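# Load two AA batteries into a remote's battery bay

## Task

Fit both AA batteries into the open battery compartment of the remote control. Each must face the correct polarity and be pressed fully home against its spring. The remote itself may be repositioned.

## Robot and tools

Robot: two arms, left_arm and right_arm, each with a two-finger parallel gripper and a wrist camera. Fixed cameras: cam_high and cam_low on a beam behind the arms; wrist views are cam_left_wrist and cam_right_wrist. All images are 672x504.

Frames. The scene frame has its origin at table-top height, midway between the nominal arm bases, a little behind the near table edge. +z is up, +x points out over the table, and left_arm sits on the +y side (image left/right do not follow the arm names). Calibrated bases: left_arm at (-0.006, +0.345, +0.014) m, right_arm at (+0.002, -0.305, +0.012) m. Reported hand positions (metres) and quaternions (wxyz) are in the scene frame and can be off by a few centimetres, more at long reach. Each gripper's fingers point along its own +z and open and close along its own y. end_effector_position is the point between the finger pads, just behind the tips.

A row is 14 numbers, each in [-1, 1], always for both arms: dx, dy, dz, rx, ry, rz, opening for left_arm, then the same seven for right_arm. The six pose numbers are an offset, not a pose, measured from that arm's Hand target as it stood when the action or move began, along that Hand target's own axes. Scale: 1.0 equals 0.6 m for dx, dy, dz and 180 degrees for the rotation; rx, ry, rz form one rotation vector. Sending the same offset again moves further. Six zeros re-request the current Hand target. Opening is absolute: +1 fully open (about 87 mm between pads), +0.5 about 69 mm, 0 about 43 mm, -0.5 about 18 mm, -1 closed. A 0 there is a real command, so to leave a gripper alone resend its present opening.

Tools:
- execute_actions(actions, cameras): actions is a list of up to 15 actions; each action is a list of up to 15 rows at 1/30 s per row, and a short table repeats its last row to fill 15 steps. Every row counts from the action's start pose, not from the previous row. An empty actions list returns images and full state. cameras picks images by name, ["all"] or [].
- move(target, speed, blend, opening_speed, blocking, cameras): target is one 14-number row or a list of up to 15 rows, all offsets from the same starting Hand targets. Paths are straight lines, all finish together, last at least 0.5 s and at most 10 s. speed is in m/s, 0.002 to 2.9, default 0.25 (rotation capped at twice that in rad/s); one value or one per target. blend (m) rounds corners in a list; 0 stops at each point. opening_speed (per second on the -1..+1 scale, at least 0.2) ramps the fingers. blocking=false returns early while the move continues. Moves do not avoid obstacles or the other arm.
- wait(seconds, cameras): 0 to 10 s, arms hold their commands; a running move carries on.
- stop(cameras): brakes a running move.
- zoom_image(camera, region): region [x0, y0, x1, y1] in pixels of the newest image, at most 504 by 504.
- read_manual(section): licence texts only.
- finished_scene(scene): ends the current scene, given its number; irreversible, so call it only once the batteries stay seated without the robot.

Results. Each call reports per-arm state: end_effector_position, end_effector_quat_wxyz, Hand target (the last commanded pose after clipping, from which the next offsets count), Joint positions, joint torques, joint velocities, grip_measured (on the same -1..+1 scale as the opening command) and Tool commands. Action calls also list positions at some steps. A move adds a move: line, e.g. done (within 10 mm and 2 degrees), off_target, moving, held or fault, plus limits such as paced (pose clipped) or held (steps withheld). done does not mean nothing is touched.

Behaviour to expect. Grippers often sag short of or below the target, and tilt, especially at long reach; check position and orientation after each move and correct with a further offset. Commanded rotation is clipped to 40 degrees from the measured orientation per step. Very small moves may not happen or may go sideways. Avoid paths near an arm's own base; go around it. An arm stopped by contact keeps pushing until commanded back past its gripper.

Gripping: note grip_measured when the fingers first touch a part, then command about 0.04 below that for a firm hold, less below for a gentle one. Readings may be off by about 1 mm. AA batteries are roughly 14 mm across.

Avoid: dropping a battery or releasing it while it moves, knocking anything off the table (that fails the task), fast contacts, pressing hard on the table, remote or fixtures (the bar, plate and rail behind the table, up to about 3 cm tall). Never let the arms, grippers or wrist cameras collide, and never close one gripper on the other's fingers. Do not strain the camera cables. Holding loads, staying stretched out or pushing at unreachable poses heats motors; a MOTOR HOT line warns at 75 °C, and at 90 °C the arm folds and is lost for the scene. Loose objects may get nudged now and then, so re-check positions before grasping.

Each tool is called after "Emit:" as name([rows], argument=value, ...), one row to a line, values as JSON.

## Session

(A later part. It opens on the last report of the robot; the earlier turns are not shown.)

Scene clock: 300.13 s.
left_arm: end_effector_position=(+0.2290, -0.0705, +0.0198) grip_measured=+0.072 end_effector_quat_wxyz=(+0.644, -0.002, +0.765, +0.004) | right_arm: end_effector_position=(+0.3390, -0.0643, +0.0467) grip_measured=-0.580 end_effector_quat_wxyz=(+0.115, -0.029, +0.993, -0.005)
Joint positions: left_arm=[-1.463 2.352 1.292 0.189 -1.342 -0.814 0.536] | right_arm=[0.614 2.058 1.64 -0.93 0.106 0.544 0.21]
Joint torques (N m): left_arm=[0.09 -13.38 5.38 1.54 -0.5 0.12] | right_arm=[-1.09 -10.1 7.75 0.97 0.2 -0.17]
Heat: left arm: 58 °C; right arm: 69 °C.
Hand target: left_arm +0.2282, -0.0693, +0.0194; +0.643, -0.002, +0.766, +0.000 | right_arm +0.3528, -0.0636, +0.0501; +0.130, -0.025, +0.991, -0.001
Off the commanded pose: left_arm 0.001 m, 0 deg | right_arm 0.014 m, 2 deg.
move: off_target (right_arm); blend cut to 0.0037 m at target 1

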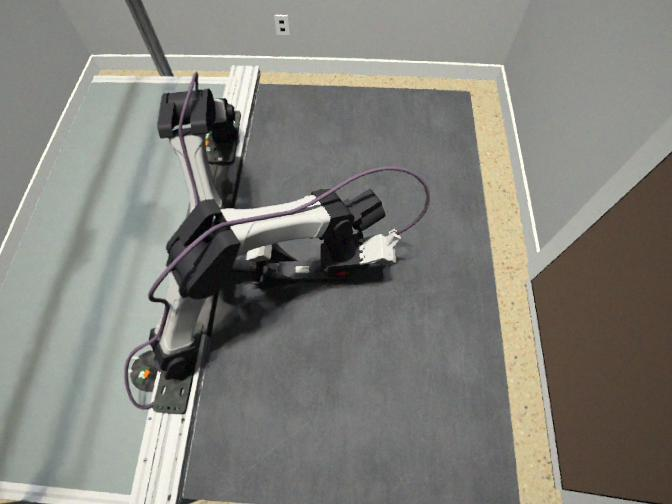

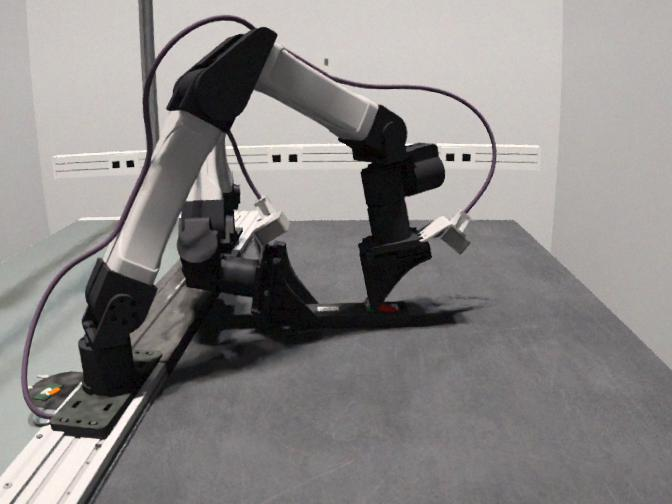

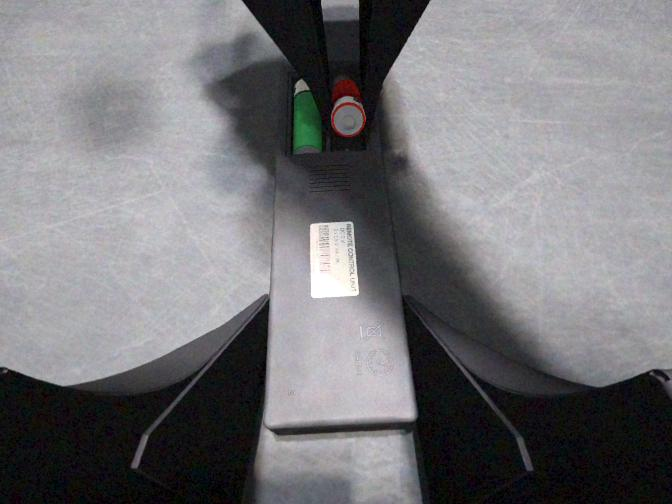

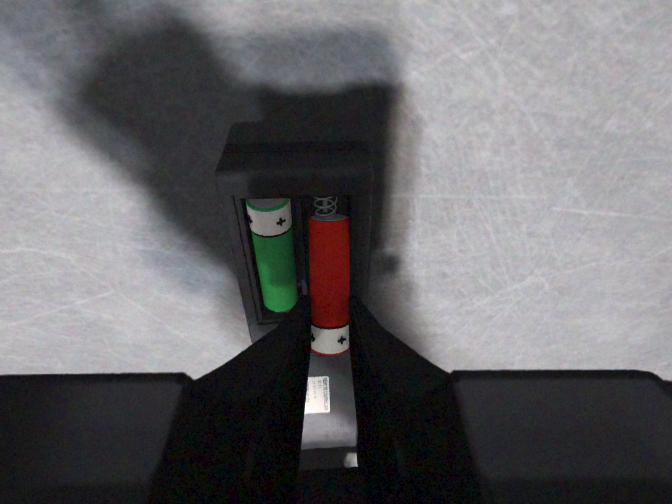

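Emit:
move(target=[0,0,0,0,0,0,0,-0.045,0,0.012,0,0,0,-0.66], speed=0.05, cameras=["all"])

Emit:
zoom_image(camera="cam_low", region=[320, 230, 460, 335])

Emit:
zoom_image(camera="cam_left_wrist", region=[240, 30, 440, 180])

Scene clock: 301.33 s.
left_arm: end_effector_position=(+0.2333, -0.0687, +0.0200) grip_measured=+0.072 end_effector_quat_wxyz=(+0.644, -0.007, +0.765, +0.006) | right_arm: end_effector_position=(+0.3481, -0.0619, +0.0484) grip_measured=-0.580 end_effector_quat_wxyz=(+0.083, -0.035, +0.996, -0.004)
Joint positions: left_arm=[-1.452 2.352 1.292 0.194 -1.342 -0.811 0.536] | right_arm=[0.591 2.146 1.786 -1.039 0.064 0.515 0.21]
Joint torques (N m): left_arm=[-0.77 -13.41 5.31 1.49 -0.5 0.11] | right_arm=[-1.96 -10.32 8.1 1.44 0.53 -0.2]
Heat: left arm: 58 °C; right arm: 68 °C.
Hand target: left_arm +0.2282, -0.0694, +0.0193; +0.643, -0.002, +0.766, +0.000 | right_arm +0.3806, -0.0622, +0.0500; +0.130, -0.025, +0.991, -0.001
Off the commanded pose: left_arm 0.005 m, 1 deg | right_arm 0.033 m, 6 deg.
move: off_target (right_arm)

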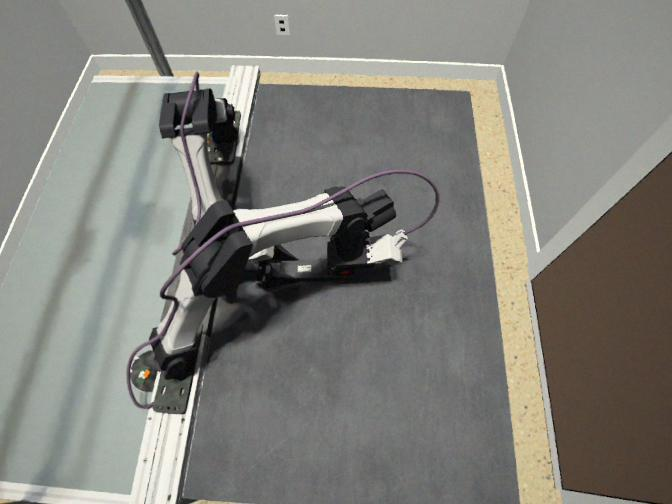

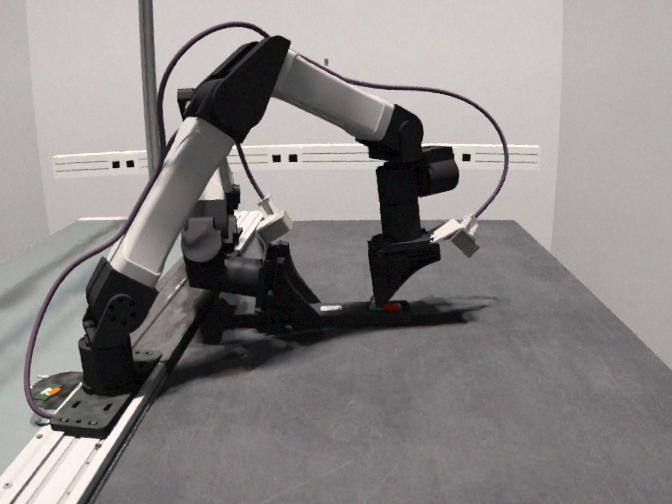

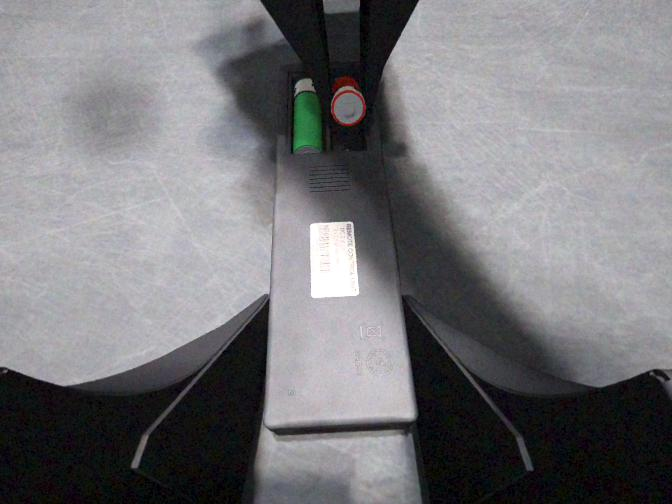

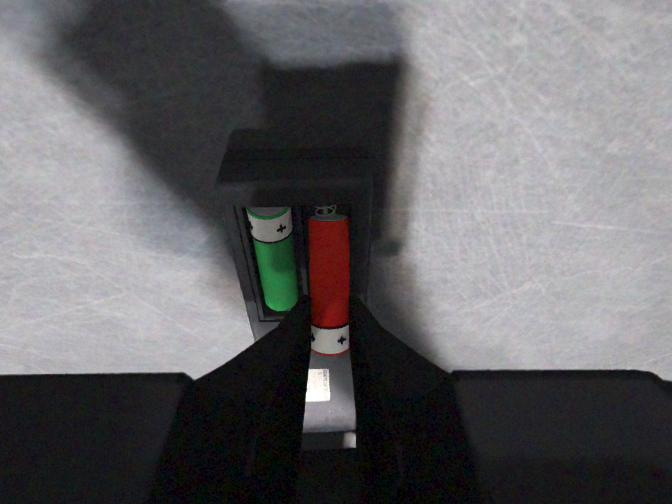

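Scaled by 3.600 from the camera's 672x504 image, which has a finer 960x720 frame.

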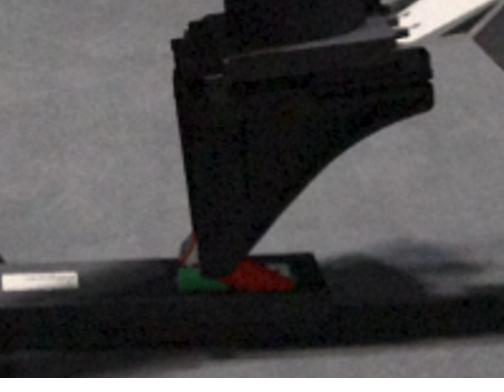

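Scaled by 2.520 from the camera's 672x504 image, which has a finer 960x720 frame.

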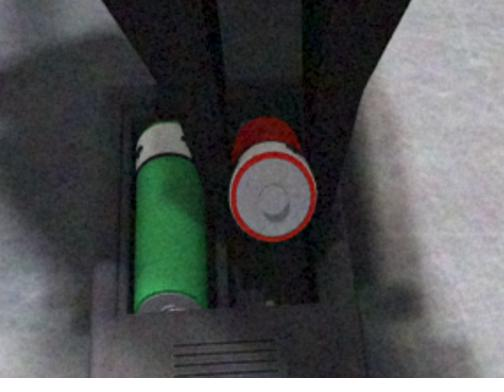

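Emit:
move(target=[0,0,0,0,0,0,0,0.018,0,0.08,0,-0.06,0,-0.66], speed=0.05, cameras=["all"])

Emit:
zoom_image(camera="cam_low", region=[320, 230, 460, 335])

Emit:
zoom_image(camera="cam_left_wrist", region=[240, 30, 440, 180])

Scene clock: 303.93 s.
left_arm: end_effector_position=(+0.2334, -0.0685, +0.0199) grip_measured=+0.072 end_effector_quat_wxyz=(+0.643, -0.004, +0.765, +0.007) | right_arm: end_effector_position=(+0.3456, -0.0624, +0.0418) grip_measured=-0.580 end_effector_quat_wxyz=(+0.172, -0.044, +0.984, +0.014)
Joint positions: left_arm=[-1.452 2.352 1.292 0.194 -1.34 -0.806 0.536] | right_arm=[0.623 1.979 1.488 -0.738 0.133 0.514 0.21]
Joint torques (N m): left_arm=[-0.77 -13.41 5.3 1.5 -0.52 0.04] | right_arm=[-1.2 -2.66 1.89 3.17 0.89 -0.02]
Heat: left arm: 58 °C; right arm: 68 °C.
Hand target: left_arm +0.2283, -0.0693, +0.0194; +0.643, -0.002, +0.766, +0.000 | right_arm +0.3826, -0.0626, +0.0008; +0.223, -0.025, +0.975, +0.001
Off the commanded pose: left_arm 0.005 m, 1 deg | right_arm 0.055 m, 7 deg.
move: off_target (right_arm)

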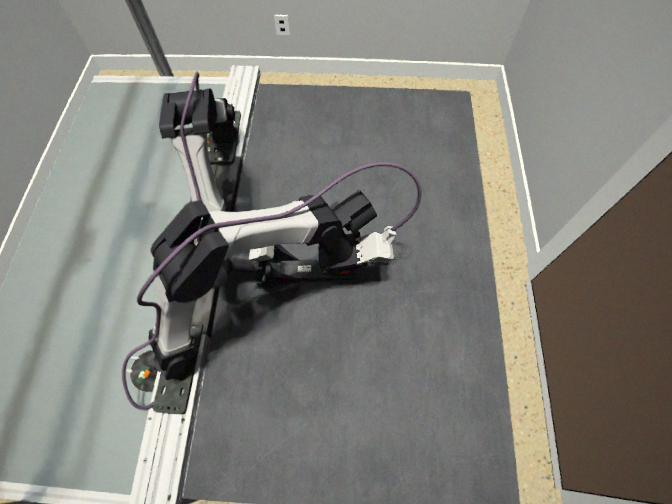

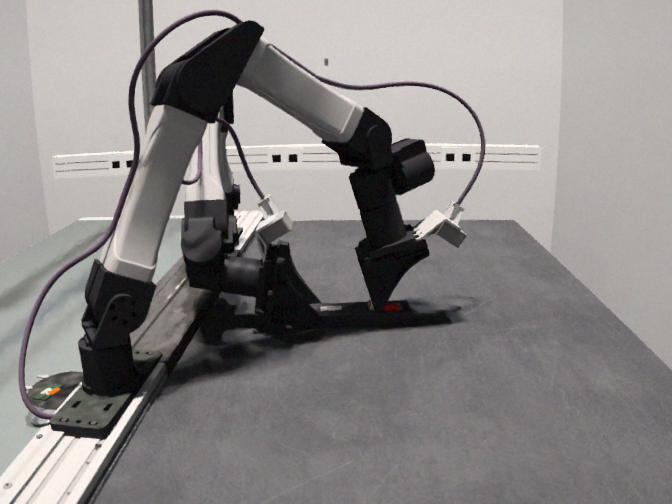

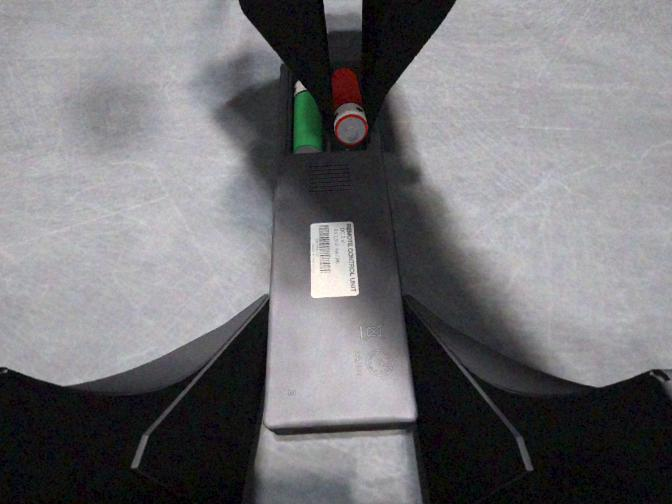

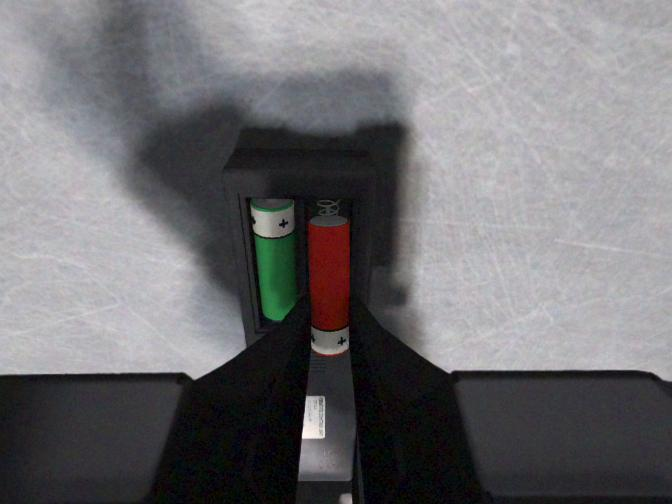

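Scaled by 3.600 from the camera's 672x504 image, which has a finer 960x720 frame.

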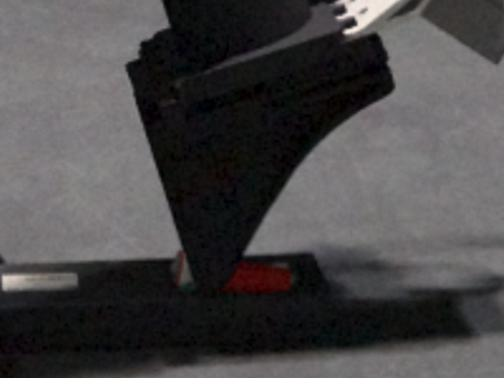

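Scaled by 2.520 from the camera's 672x504 image, which has a finer 960x720 frame.

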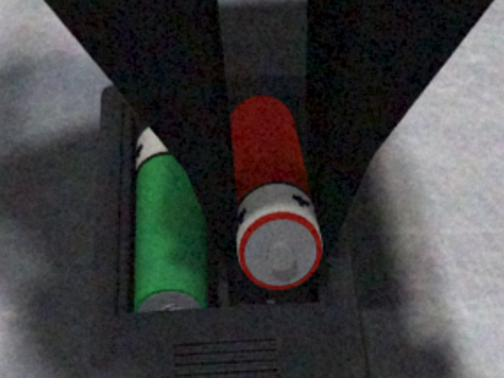

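Emit:
move(target=[0,0,0,0,0,0,0,-0.03,0,0.01,0,-0.04,0.01,-0.66], speed=0.05, cameras=["all"])

Emit:
zoom_image(camera="cam_low", region=[320, 230, 460, 335])

Emit:
zoom_image(camera="cam_left_wrist", region=[240, 30, 440, 180])

Scene clock: 306.20 s.
left_arm: end_effector_position=(+0.2448, -0.0622, +0.0199) grip_measured=+0.072 end_effector_quat_wxyz=(+0.643, -0.015, +0.766, +0.015) | right_arm: end_effector_position=(+0.3653, -0.0526, +0.0446) grip_measured=-0.580 end_effector_quat_wxyz=(+0.240, -0.034, +0.970, +0.033)
Joint positions: left_arm=[-1.425 2.352 1.292 0.198 -1.34 -0.803 0.536] | right_arm=[0.635 1.942 1.413 -0.563 0.184 0.526 0.21]
Joint torques (N m): left_arm=[-2.93 -13.44 5.14 1.49 -0.51 0.03] | right_arm=[-2.02 -1.66 2.11 3.22 1.01 -0.08]
Heat: left arm: 58 °C; right arm: 67 °C.
Hand target: left_arm +0.2282, -0.0694, +0.0194; +0.643, -0.002, +0.766, +0.000 | right_arm +0.4014, -0.0616, +0.0034; +0.284, -0.010, +0.959, +0.006
Off the commanded pose: left_arm 0.018 m, 2 deg | right_arm 0.056 m, 7 deg.
move: off_target (left_arm, right_arm)

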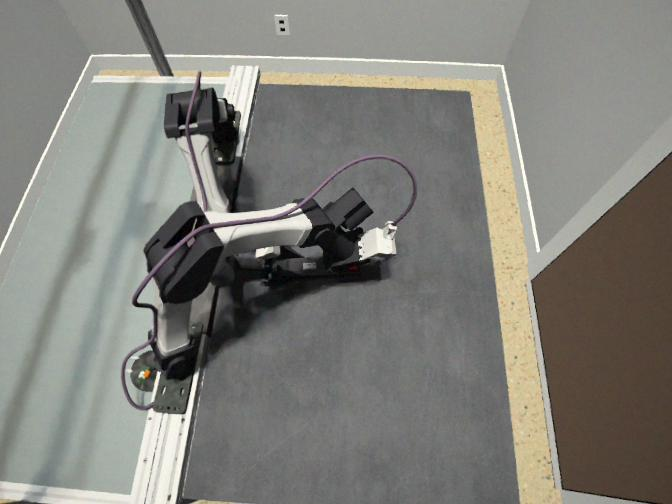

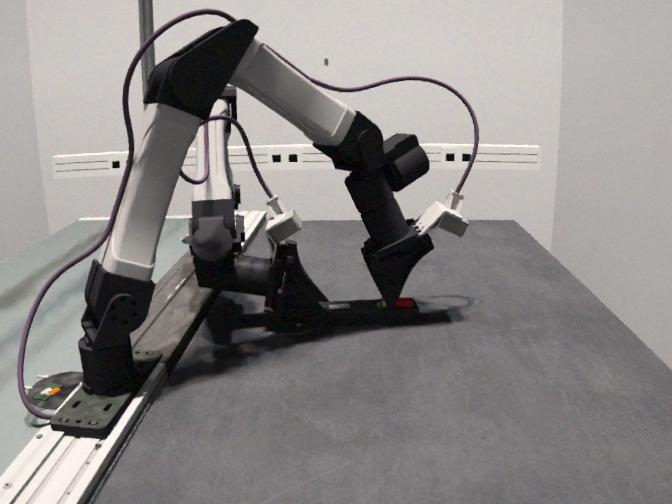

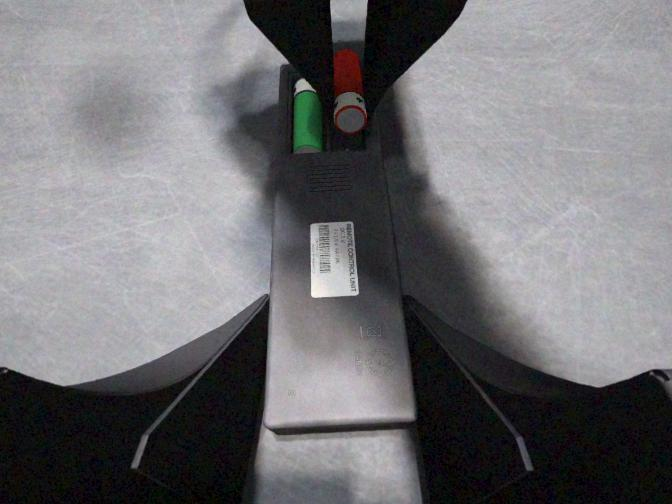

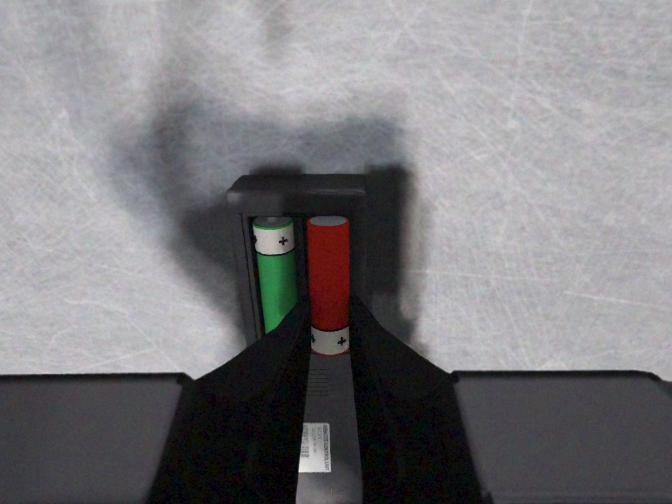

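Scaled by 3.600 from the camera's 672x504 image, which has a finer 960x720 frame.

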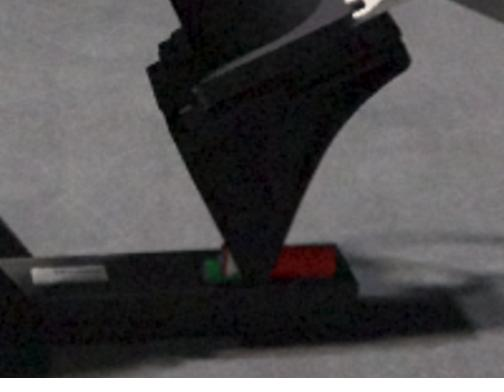

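Scaled by 2.520 from the camera's 672x504 image, which has a finer 960x720 frame.

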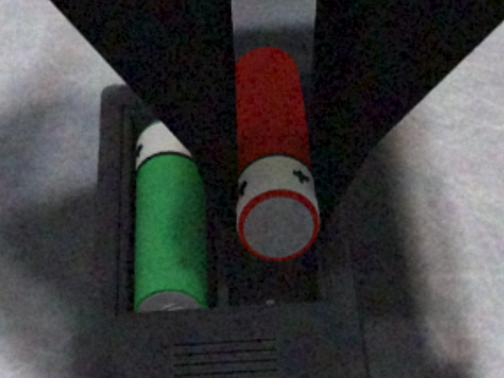

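Emit:
move(target=[0,0,0,0,0,0,0,0.01,0,-0.12,0,0.1,0,-0.66], speed=0.06, cameras=["all"])

Emit:
zoom_image(camera="cam_low", region=[320, 230, 460, 335])

Emit:
zoom_image(camera="cam_left_wrist", region=[240, 30, 440, 180])

Scene clock: 310.00 s.
left_arm: end_effector_position=(+0.2324, -0.0696, +0.0201) grip_measured=+0.072 end_effector_quat_wxyz=(+0.644, -0.003, +0.765, +0.006) | right_arm: end_effector_position=(+0.3523, -0.0642, +0.0572) grip_measured=-0.580 end_effector_quat_wxyz=(+0.130, -0.019, +0.991, +0.000)
Joint positions: left_arm=[-1.455 2.352 1.292 0.198 -1.34 -0.803 0.536] | right_arm=[0.598 2.063 1.688 -0.942 0.112 0.547 0.21]
Joint torques (N m): left_arm=[-0.58 -13.41 5.29 1.46 -0.53 0.01] | right_arm=[-0.62 -10.4 7.69 0.72 0.04 0]
Heat: left arm: 58 °C; right arm: 66 °C.
Hand target: left_arm +0.2282, -0.0694, +0.0194; +0.643, -0.002, +0.766, +0.000 | right_arm +0.3573, -0.0630, +0.0605; +0.130, -0.010, +0.991, +0.005
Off the commanded pose: left_arm 0.004 m, 1 deg | right_arm 0.006 m, 1 deg.
move: done

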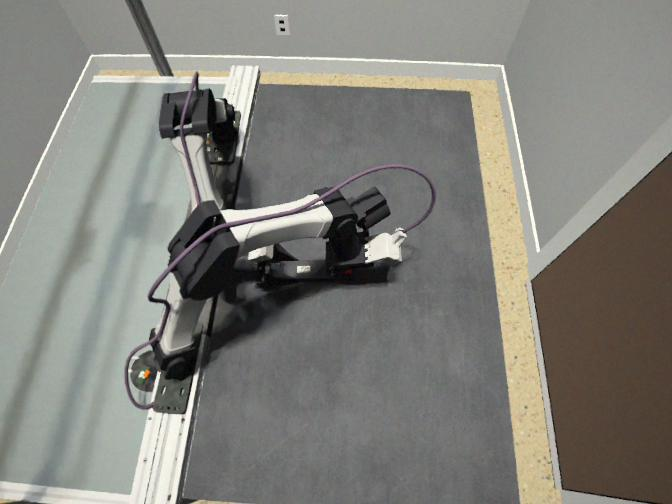

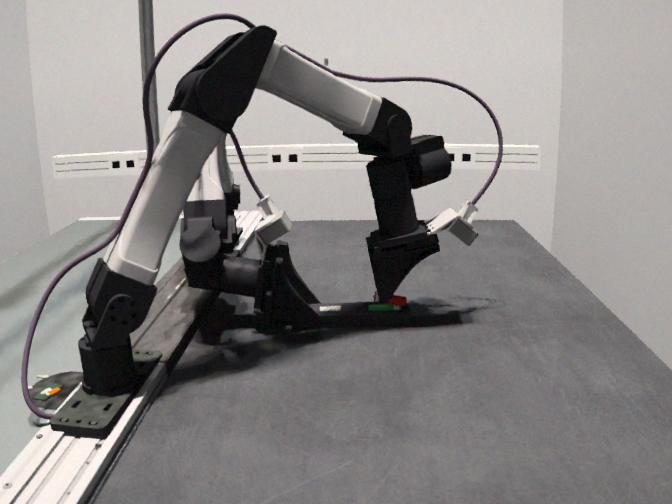

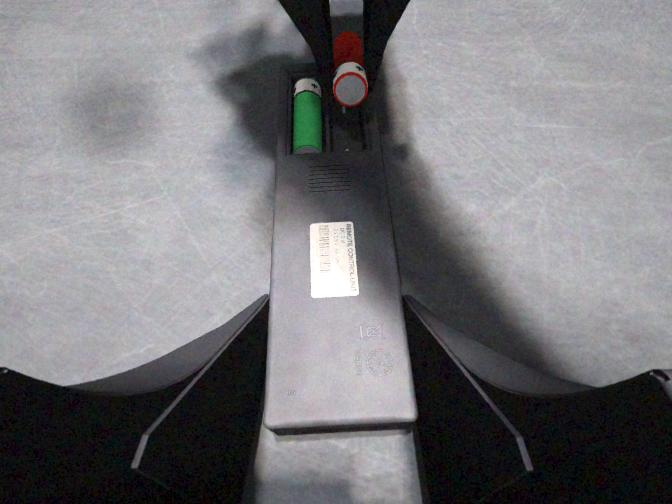

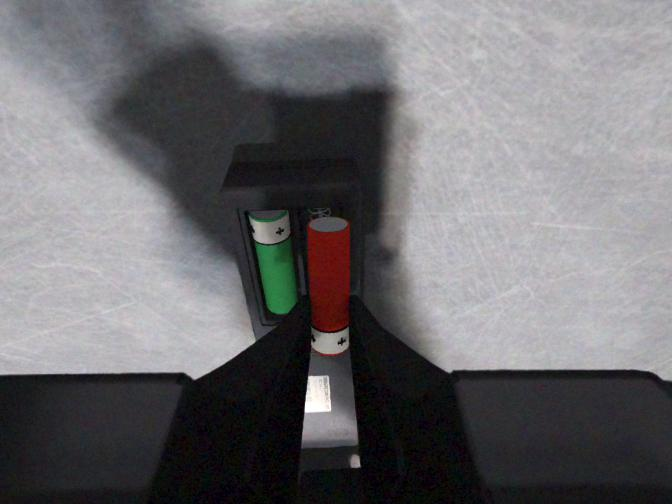

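Scaled by 3.600 from the camera's 672x504 image, which has a finer 960x720 frame.

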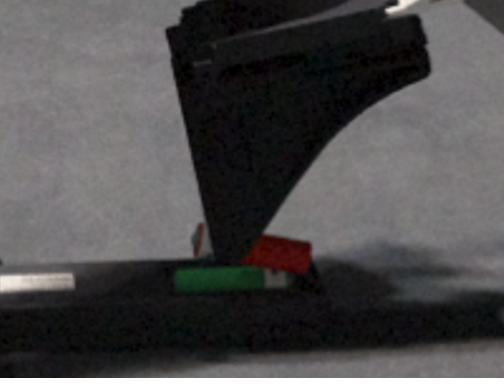

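Scaled by 2.520 from the camera's 672x504 image, which has a finer 960x720 frame.

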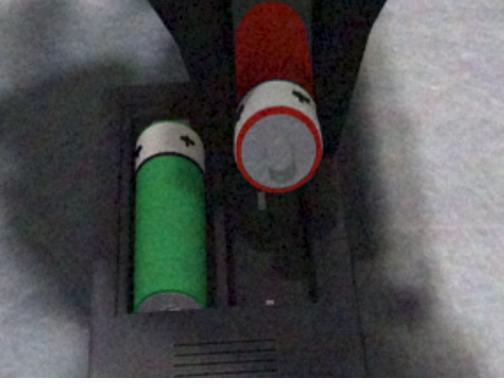

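Emit:
move(target=[0,0,0,0,0,0,0,0.036,0.002,-0.023,0,0.045,0,-0.66], speed=0.06, cameras=["all"])

Emit:
zoom_image(camera="cam_low", region=[320, 230, 460, 335])

Emit:
zoom_image(camera="cam_left_wrist", region=[240, 30, 440, 180])

Scene clock: 312.10 s.
left_arm: end_effector_position=(+0.2324, -0.0696, +0.0201) grip_measured=+0.072 end_effector_quat_wxyz=(+0.644, -0.003, +0.765, +0.006) | right_arm: end_effector_position=(+0.3288, -0.0636, +0.0652) grip_measured=-0.580 end_effector_quat_wxyz=(+0.061, -0.019, +0.998, -0.001)
Joint positions: left_arm=[-1.455 2.352 1.292 0.198 -1.34 -0.803 0.536] | right_arm=[0.598 2.1 1.779 -1.113 0.038 0.556 0.21]
Joint torques (N m): left_arm=[-0.61 -13.41 5.29 1.48 -0.52 0.02] | right_arm=[-0.57 -10.5 7.62 0.49 0.07 0]
Heat: left arm: 58 °C; right arm: 66 °C.
Hand target: left_arm +0.2282, -0.0694, +0.0194; +0.643, -0.002, +0.766, +0.000 | right_arm +0.3328, -0.0624, +0.0682; +0.060, -0.011, +0.998, +0.004
Off the commanded pose: left_arm 0.004 m, 1 deg | right_arm 0.005 m, 1 deg.
move: done

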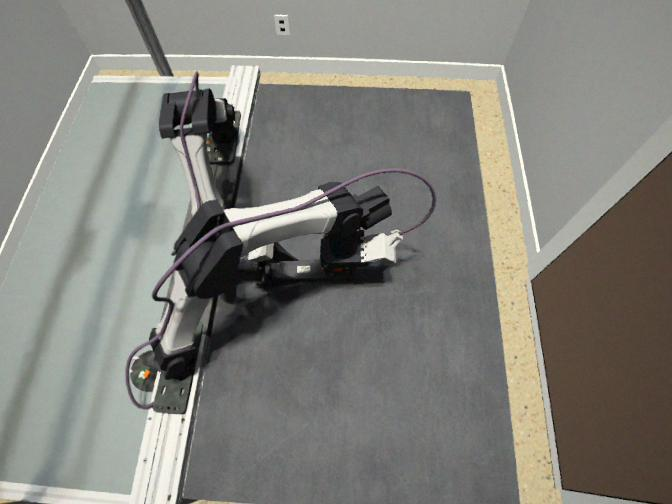

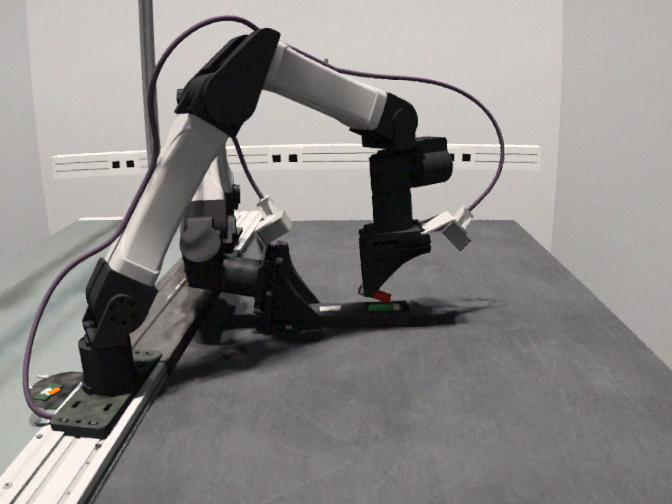

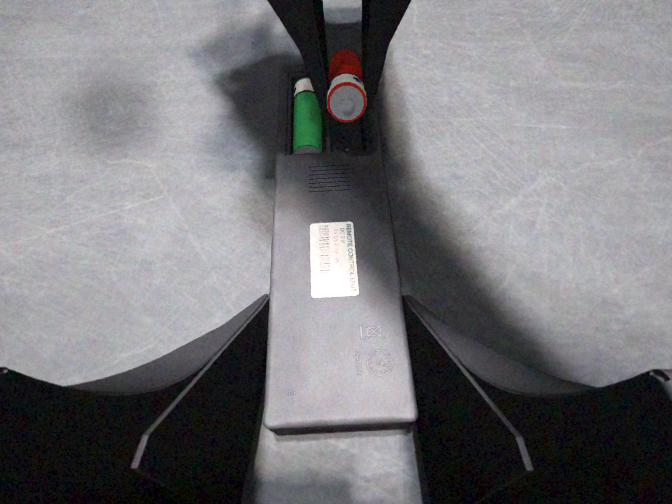

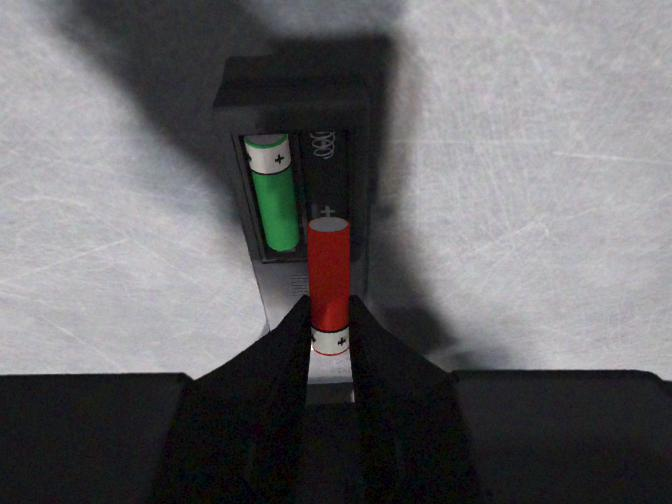

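Scaled by 3.600 from the camera's 672x504 image, which has a finer 960x720 frame.

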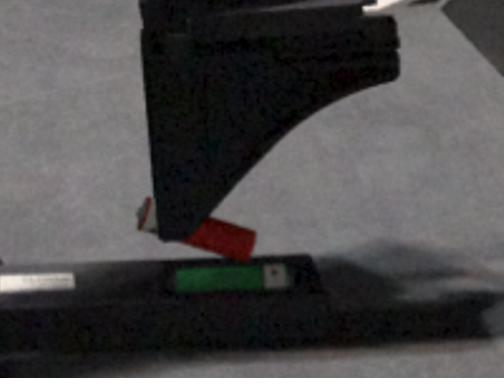

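Scaled by 2.520 from the camera's 672x504 image, which has a finer 960x720 frame.

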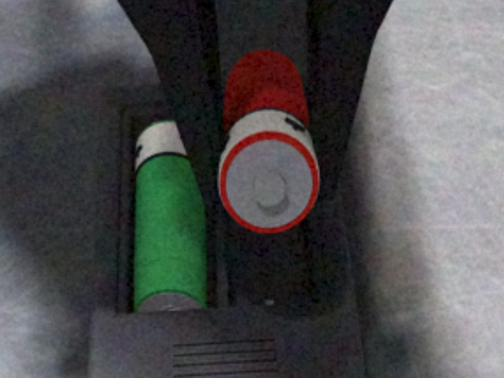

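Emit:
move([
  [0,0,0,0,0,0,0,-0.006,0,0.033,0,0,0,-0.66],
  [0,0,0,0,0,0,0,-0.065,0,0.044,0,0,0,-0.66],
], speed=0.05, blend=[0.003,0], cameras=["all"])

Emit:
zoom_image(camera="cam_low", region=[320, 230, 460, 335])

Emit:
zoom_image(camera="cam_left_wrist", region=[240, 30, 440, 180])

Scene clock: 314.73 s.
left_arm: end_effector_position=(+0.2323, -0.0697, +0.0200) grip_measured=+0.072 end_effector_quat_wxyz=(+0.643, -0.003, +0.766, +0.005) | right_arm: end_effector_position=(+0.3462, -0.0629, +0.0469) grip_measured=-0.580 end_effector_quat_wxyz=(+0.018, -0.016, +1.000, -0.005)
Joint positions: left_arm=[-1.455 2.352 1.292 0.198 -1.339 -0.803 0.536] | right_arm=[0.563 2.262 1.96 -1.21 -0.003 0.526 0.21]
Joint torques (N m): left_arm=[-0.58 -13.45 5.29 1.48 -0.53 0.01] | right_arm=[-1.65 -11.33 8.03 1.12 0.33 -0.12]
Heat: left arm: 58 °C; right arm: 66 °C.
Hand target: left_arm +0.2282, -0.0694, +0.0194; +0.643, -0.002, +0.766, +0.000 | right_arm +0.3746, -0.0612, +0.0468; +0.060, -0.011, +0.998, +0.004
Off the commanded pose: left_arm 0.004 m, 1 deg | right_arm 0.029 m, 5 deg.
move: off_target (right_arm)

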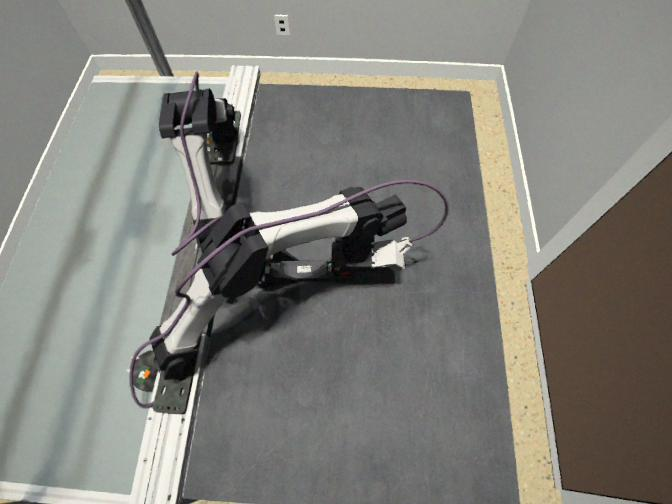

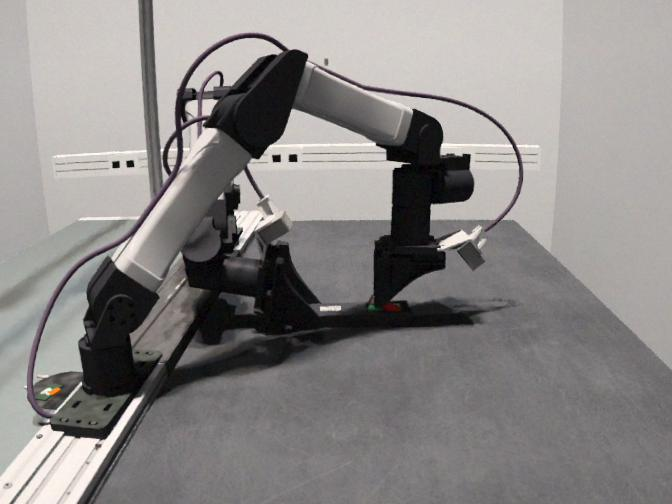

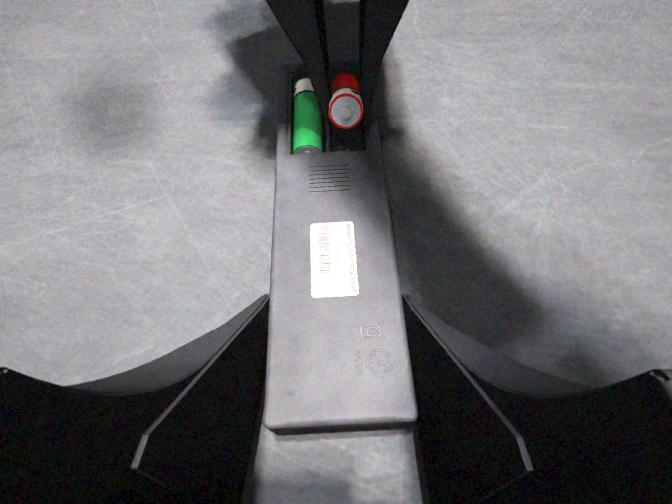

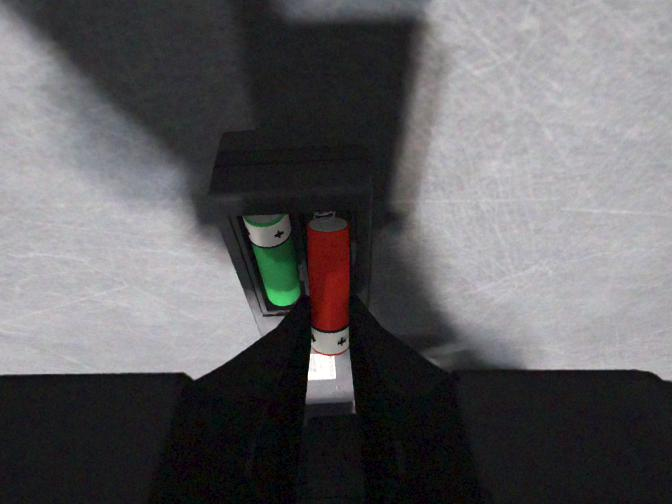

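Scaled by 3.600 from the camera's 672x504 image, which has a finer 960x720 frame.

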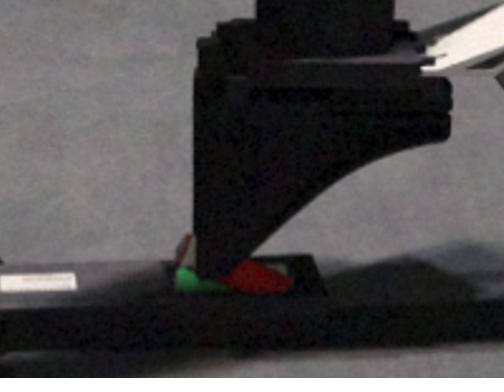

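Scaled by 2.520 from the camera's 672x504 image, which has a finer 960x720 frame.

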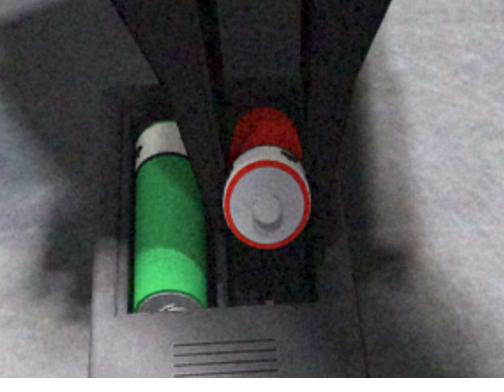

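Emit:
move(target=[0,0,0,0,0,0,0,-0.027,0,0.054,0,-0.04,0,-0.66], speed=0.05, cameras=["all"])

Emit:
zoom_image(camera="cam_low", region=[320, 230, 460, 335])

Emit:
zoom_image(camera="cam_left_wrist", region=[240, 30, 440, 180])

Scene clock: 316.73 s.
left_arm: end_effector_position=(+0.2332, -0.0692, +0.0199) grip_measured=+0.072 end_effector_quat_wxyz=(+0.643, -0.004, +0.766, +0.006) | right_arm: end_effector_position=(+0.3467, -0.0630, +0.0385) grip_measured=-0.580 end_effector_quat_wxyz=(+0.032, -0.017, +0.999, +0.003)
Joint positions: left_arm=[-1.452 2.352 1.292 0.198 -1.338 -0.803 0.536] | right_arm=[0.563 2.229 1.875 -1.124 -0.003 0.525 0.21]
Joint torques (N m): left_arm=[-0.76 -13.44 5.29 1.48 -0.53 0.01] | right_arm=[-1.22 -10.29 3.34 2.63 0.93 -0.13]
Heat: left arm: 59 °C; right arm: 66 °C.
Hand target: left_arm +0.2283, -0.0693, +0.0194; +0.643, -0.002, +0.766, +0.000 | right_arm +0.3946, -0.0606, +0.0165; +0.123, -0.011, +0.992, +0.005
Off the commanded pose: left_arm 0.005 m, 1 deg | right_arm 0.053 m, 10 deg.
move: off_target (right_arm)

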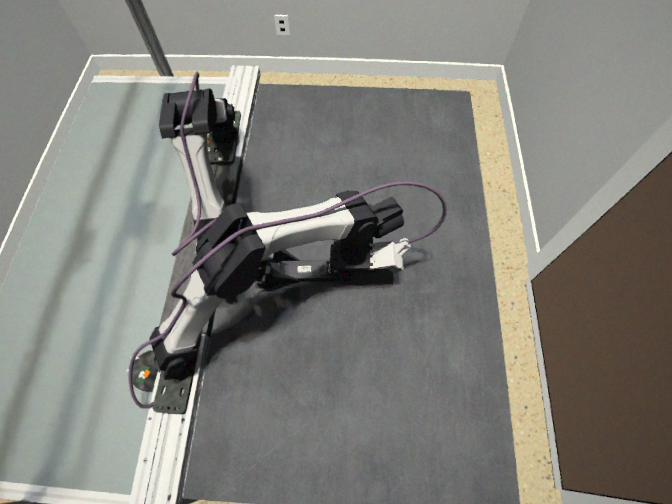

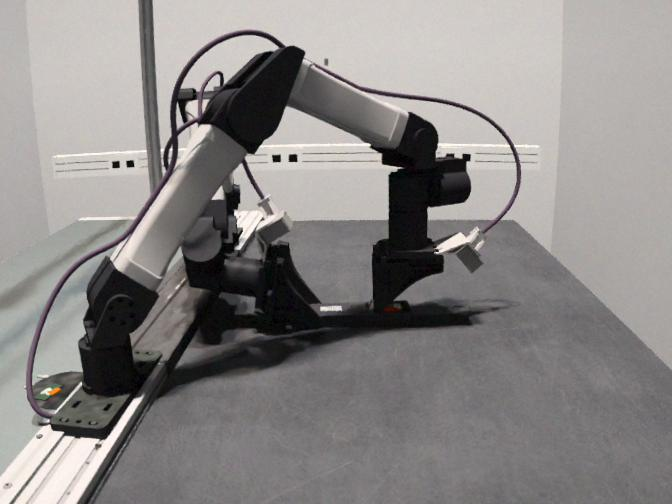

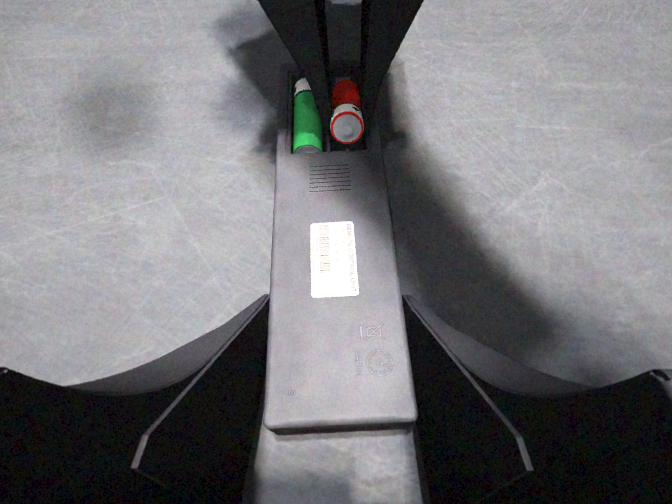

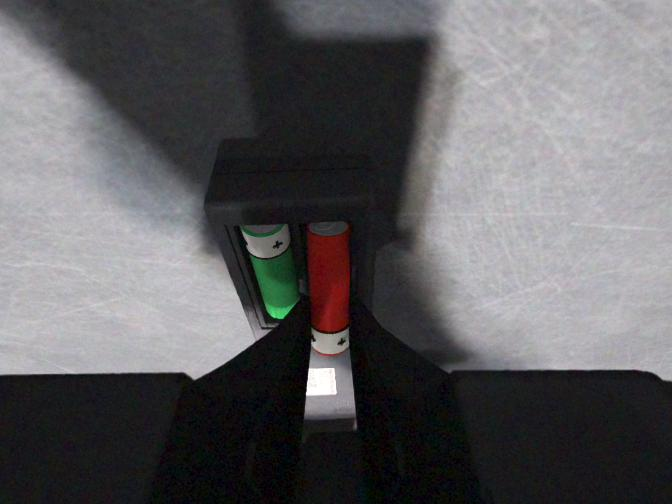

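Scaled by 3.600 from the camera's 672x504 image, which has a finer 960x720 frame.

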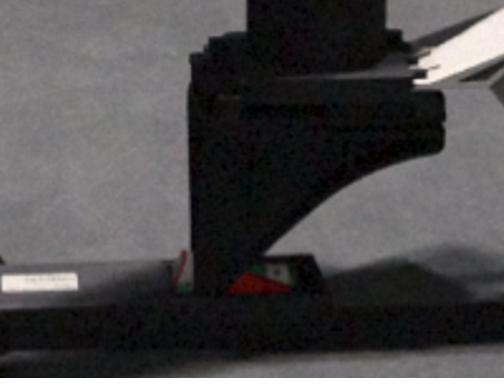

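Scaled by 2.520 from the camera's 672x504 image, which has a finer 960x720 frame.

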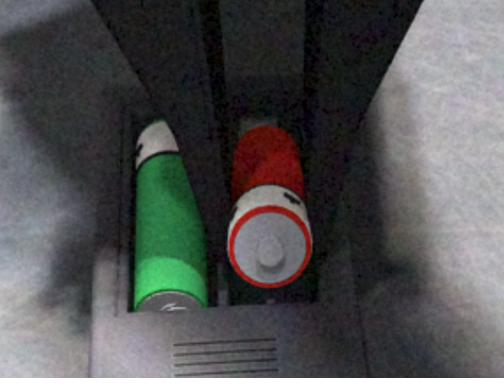

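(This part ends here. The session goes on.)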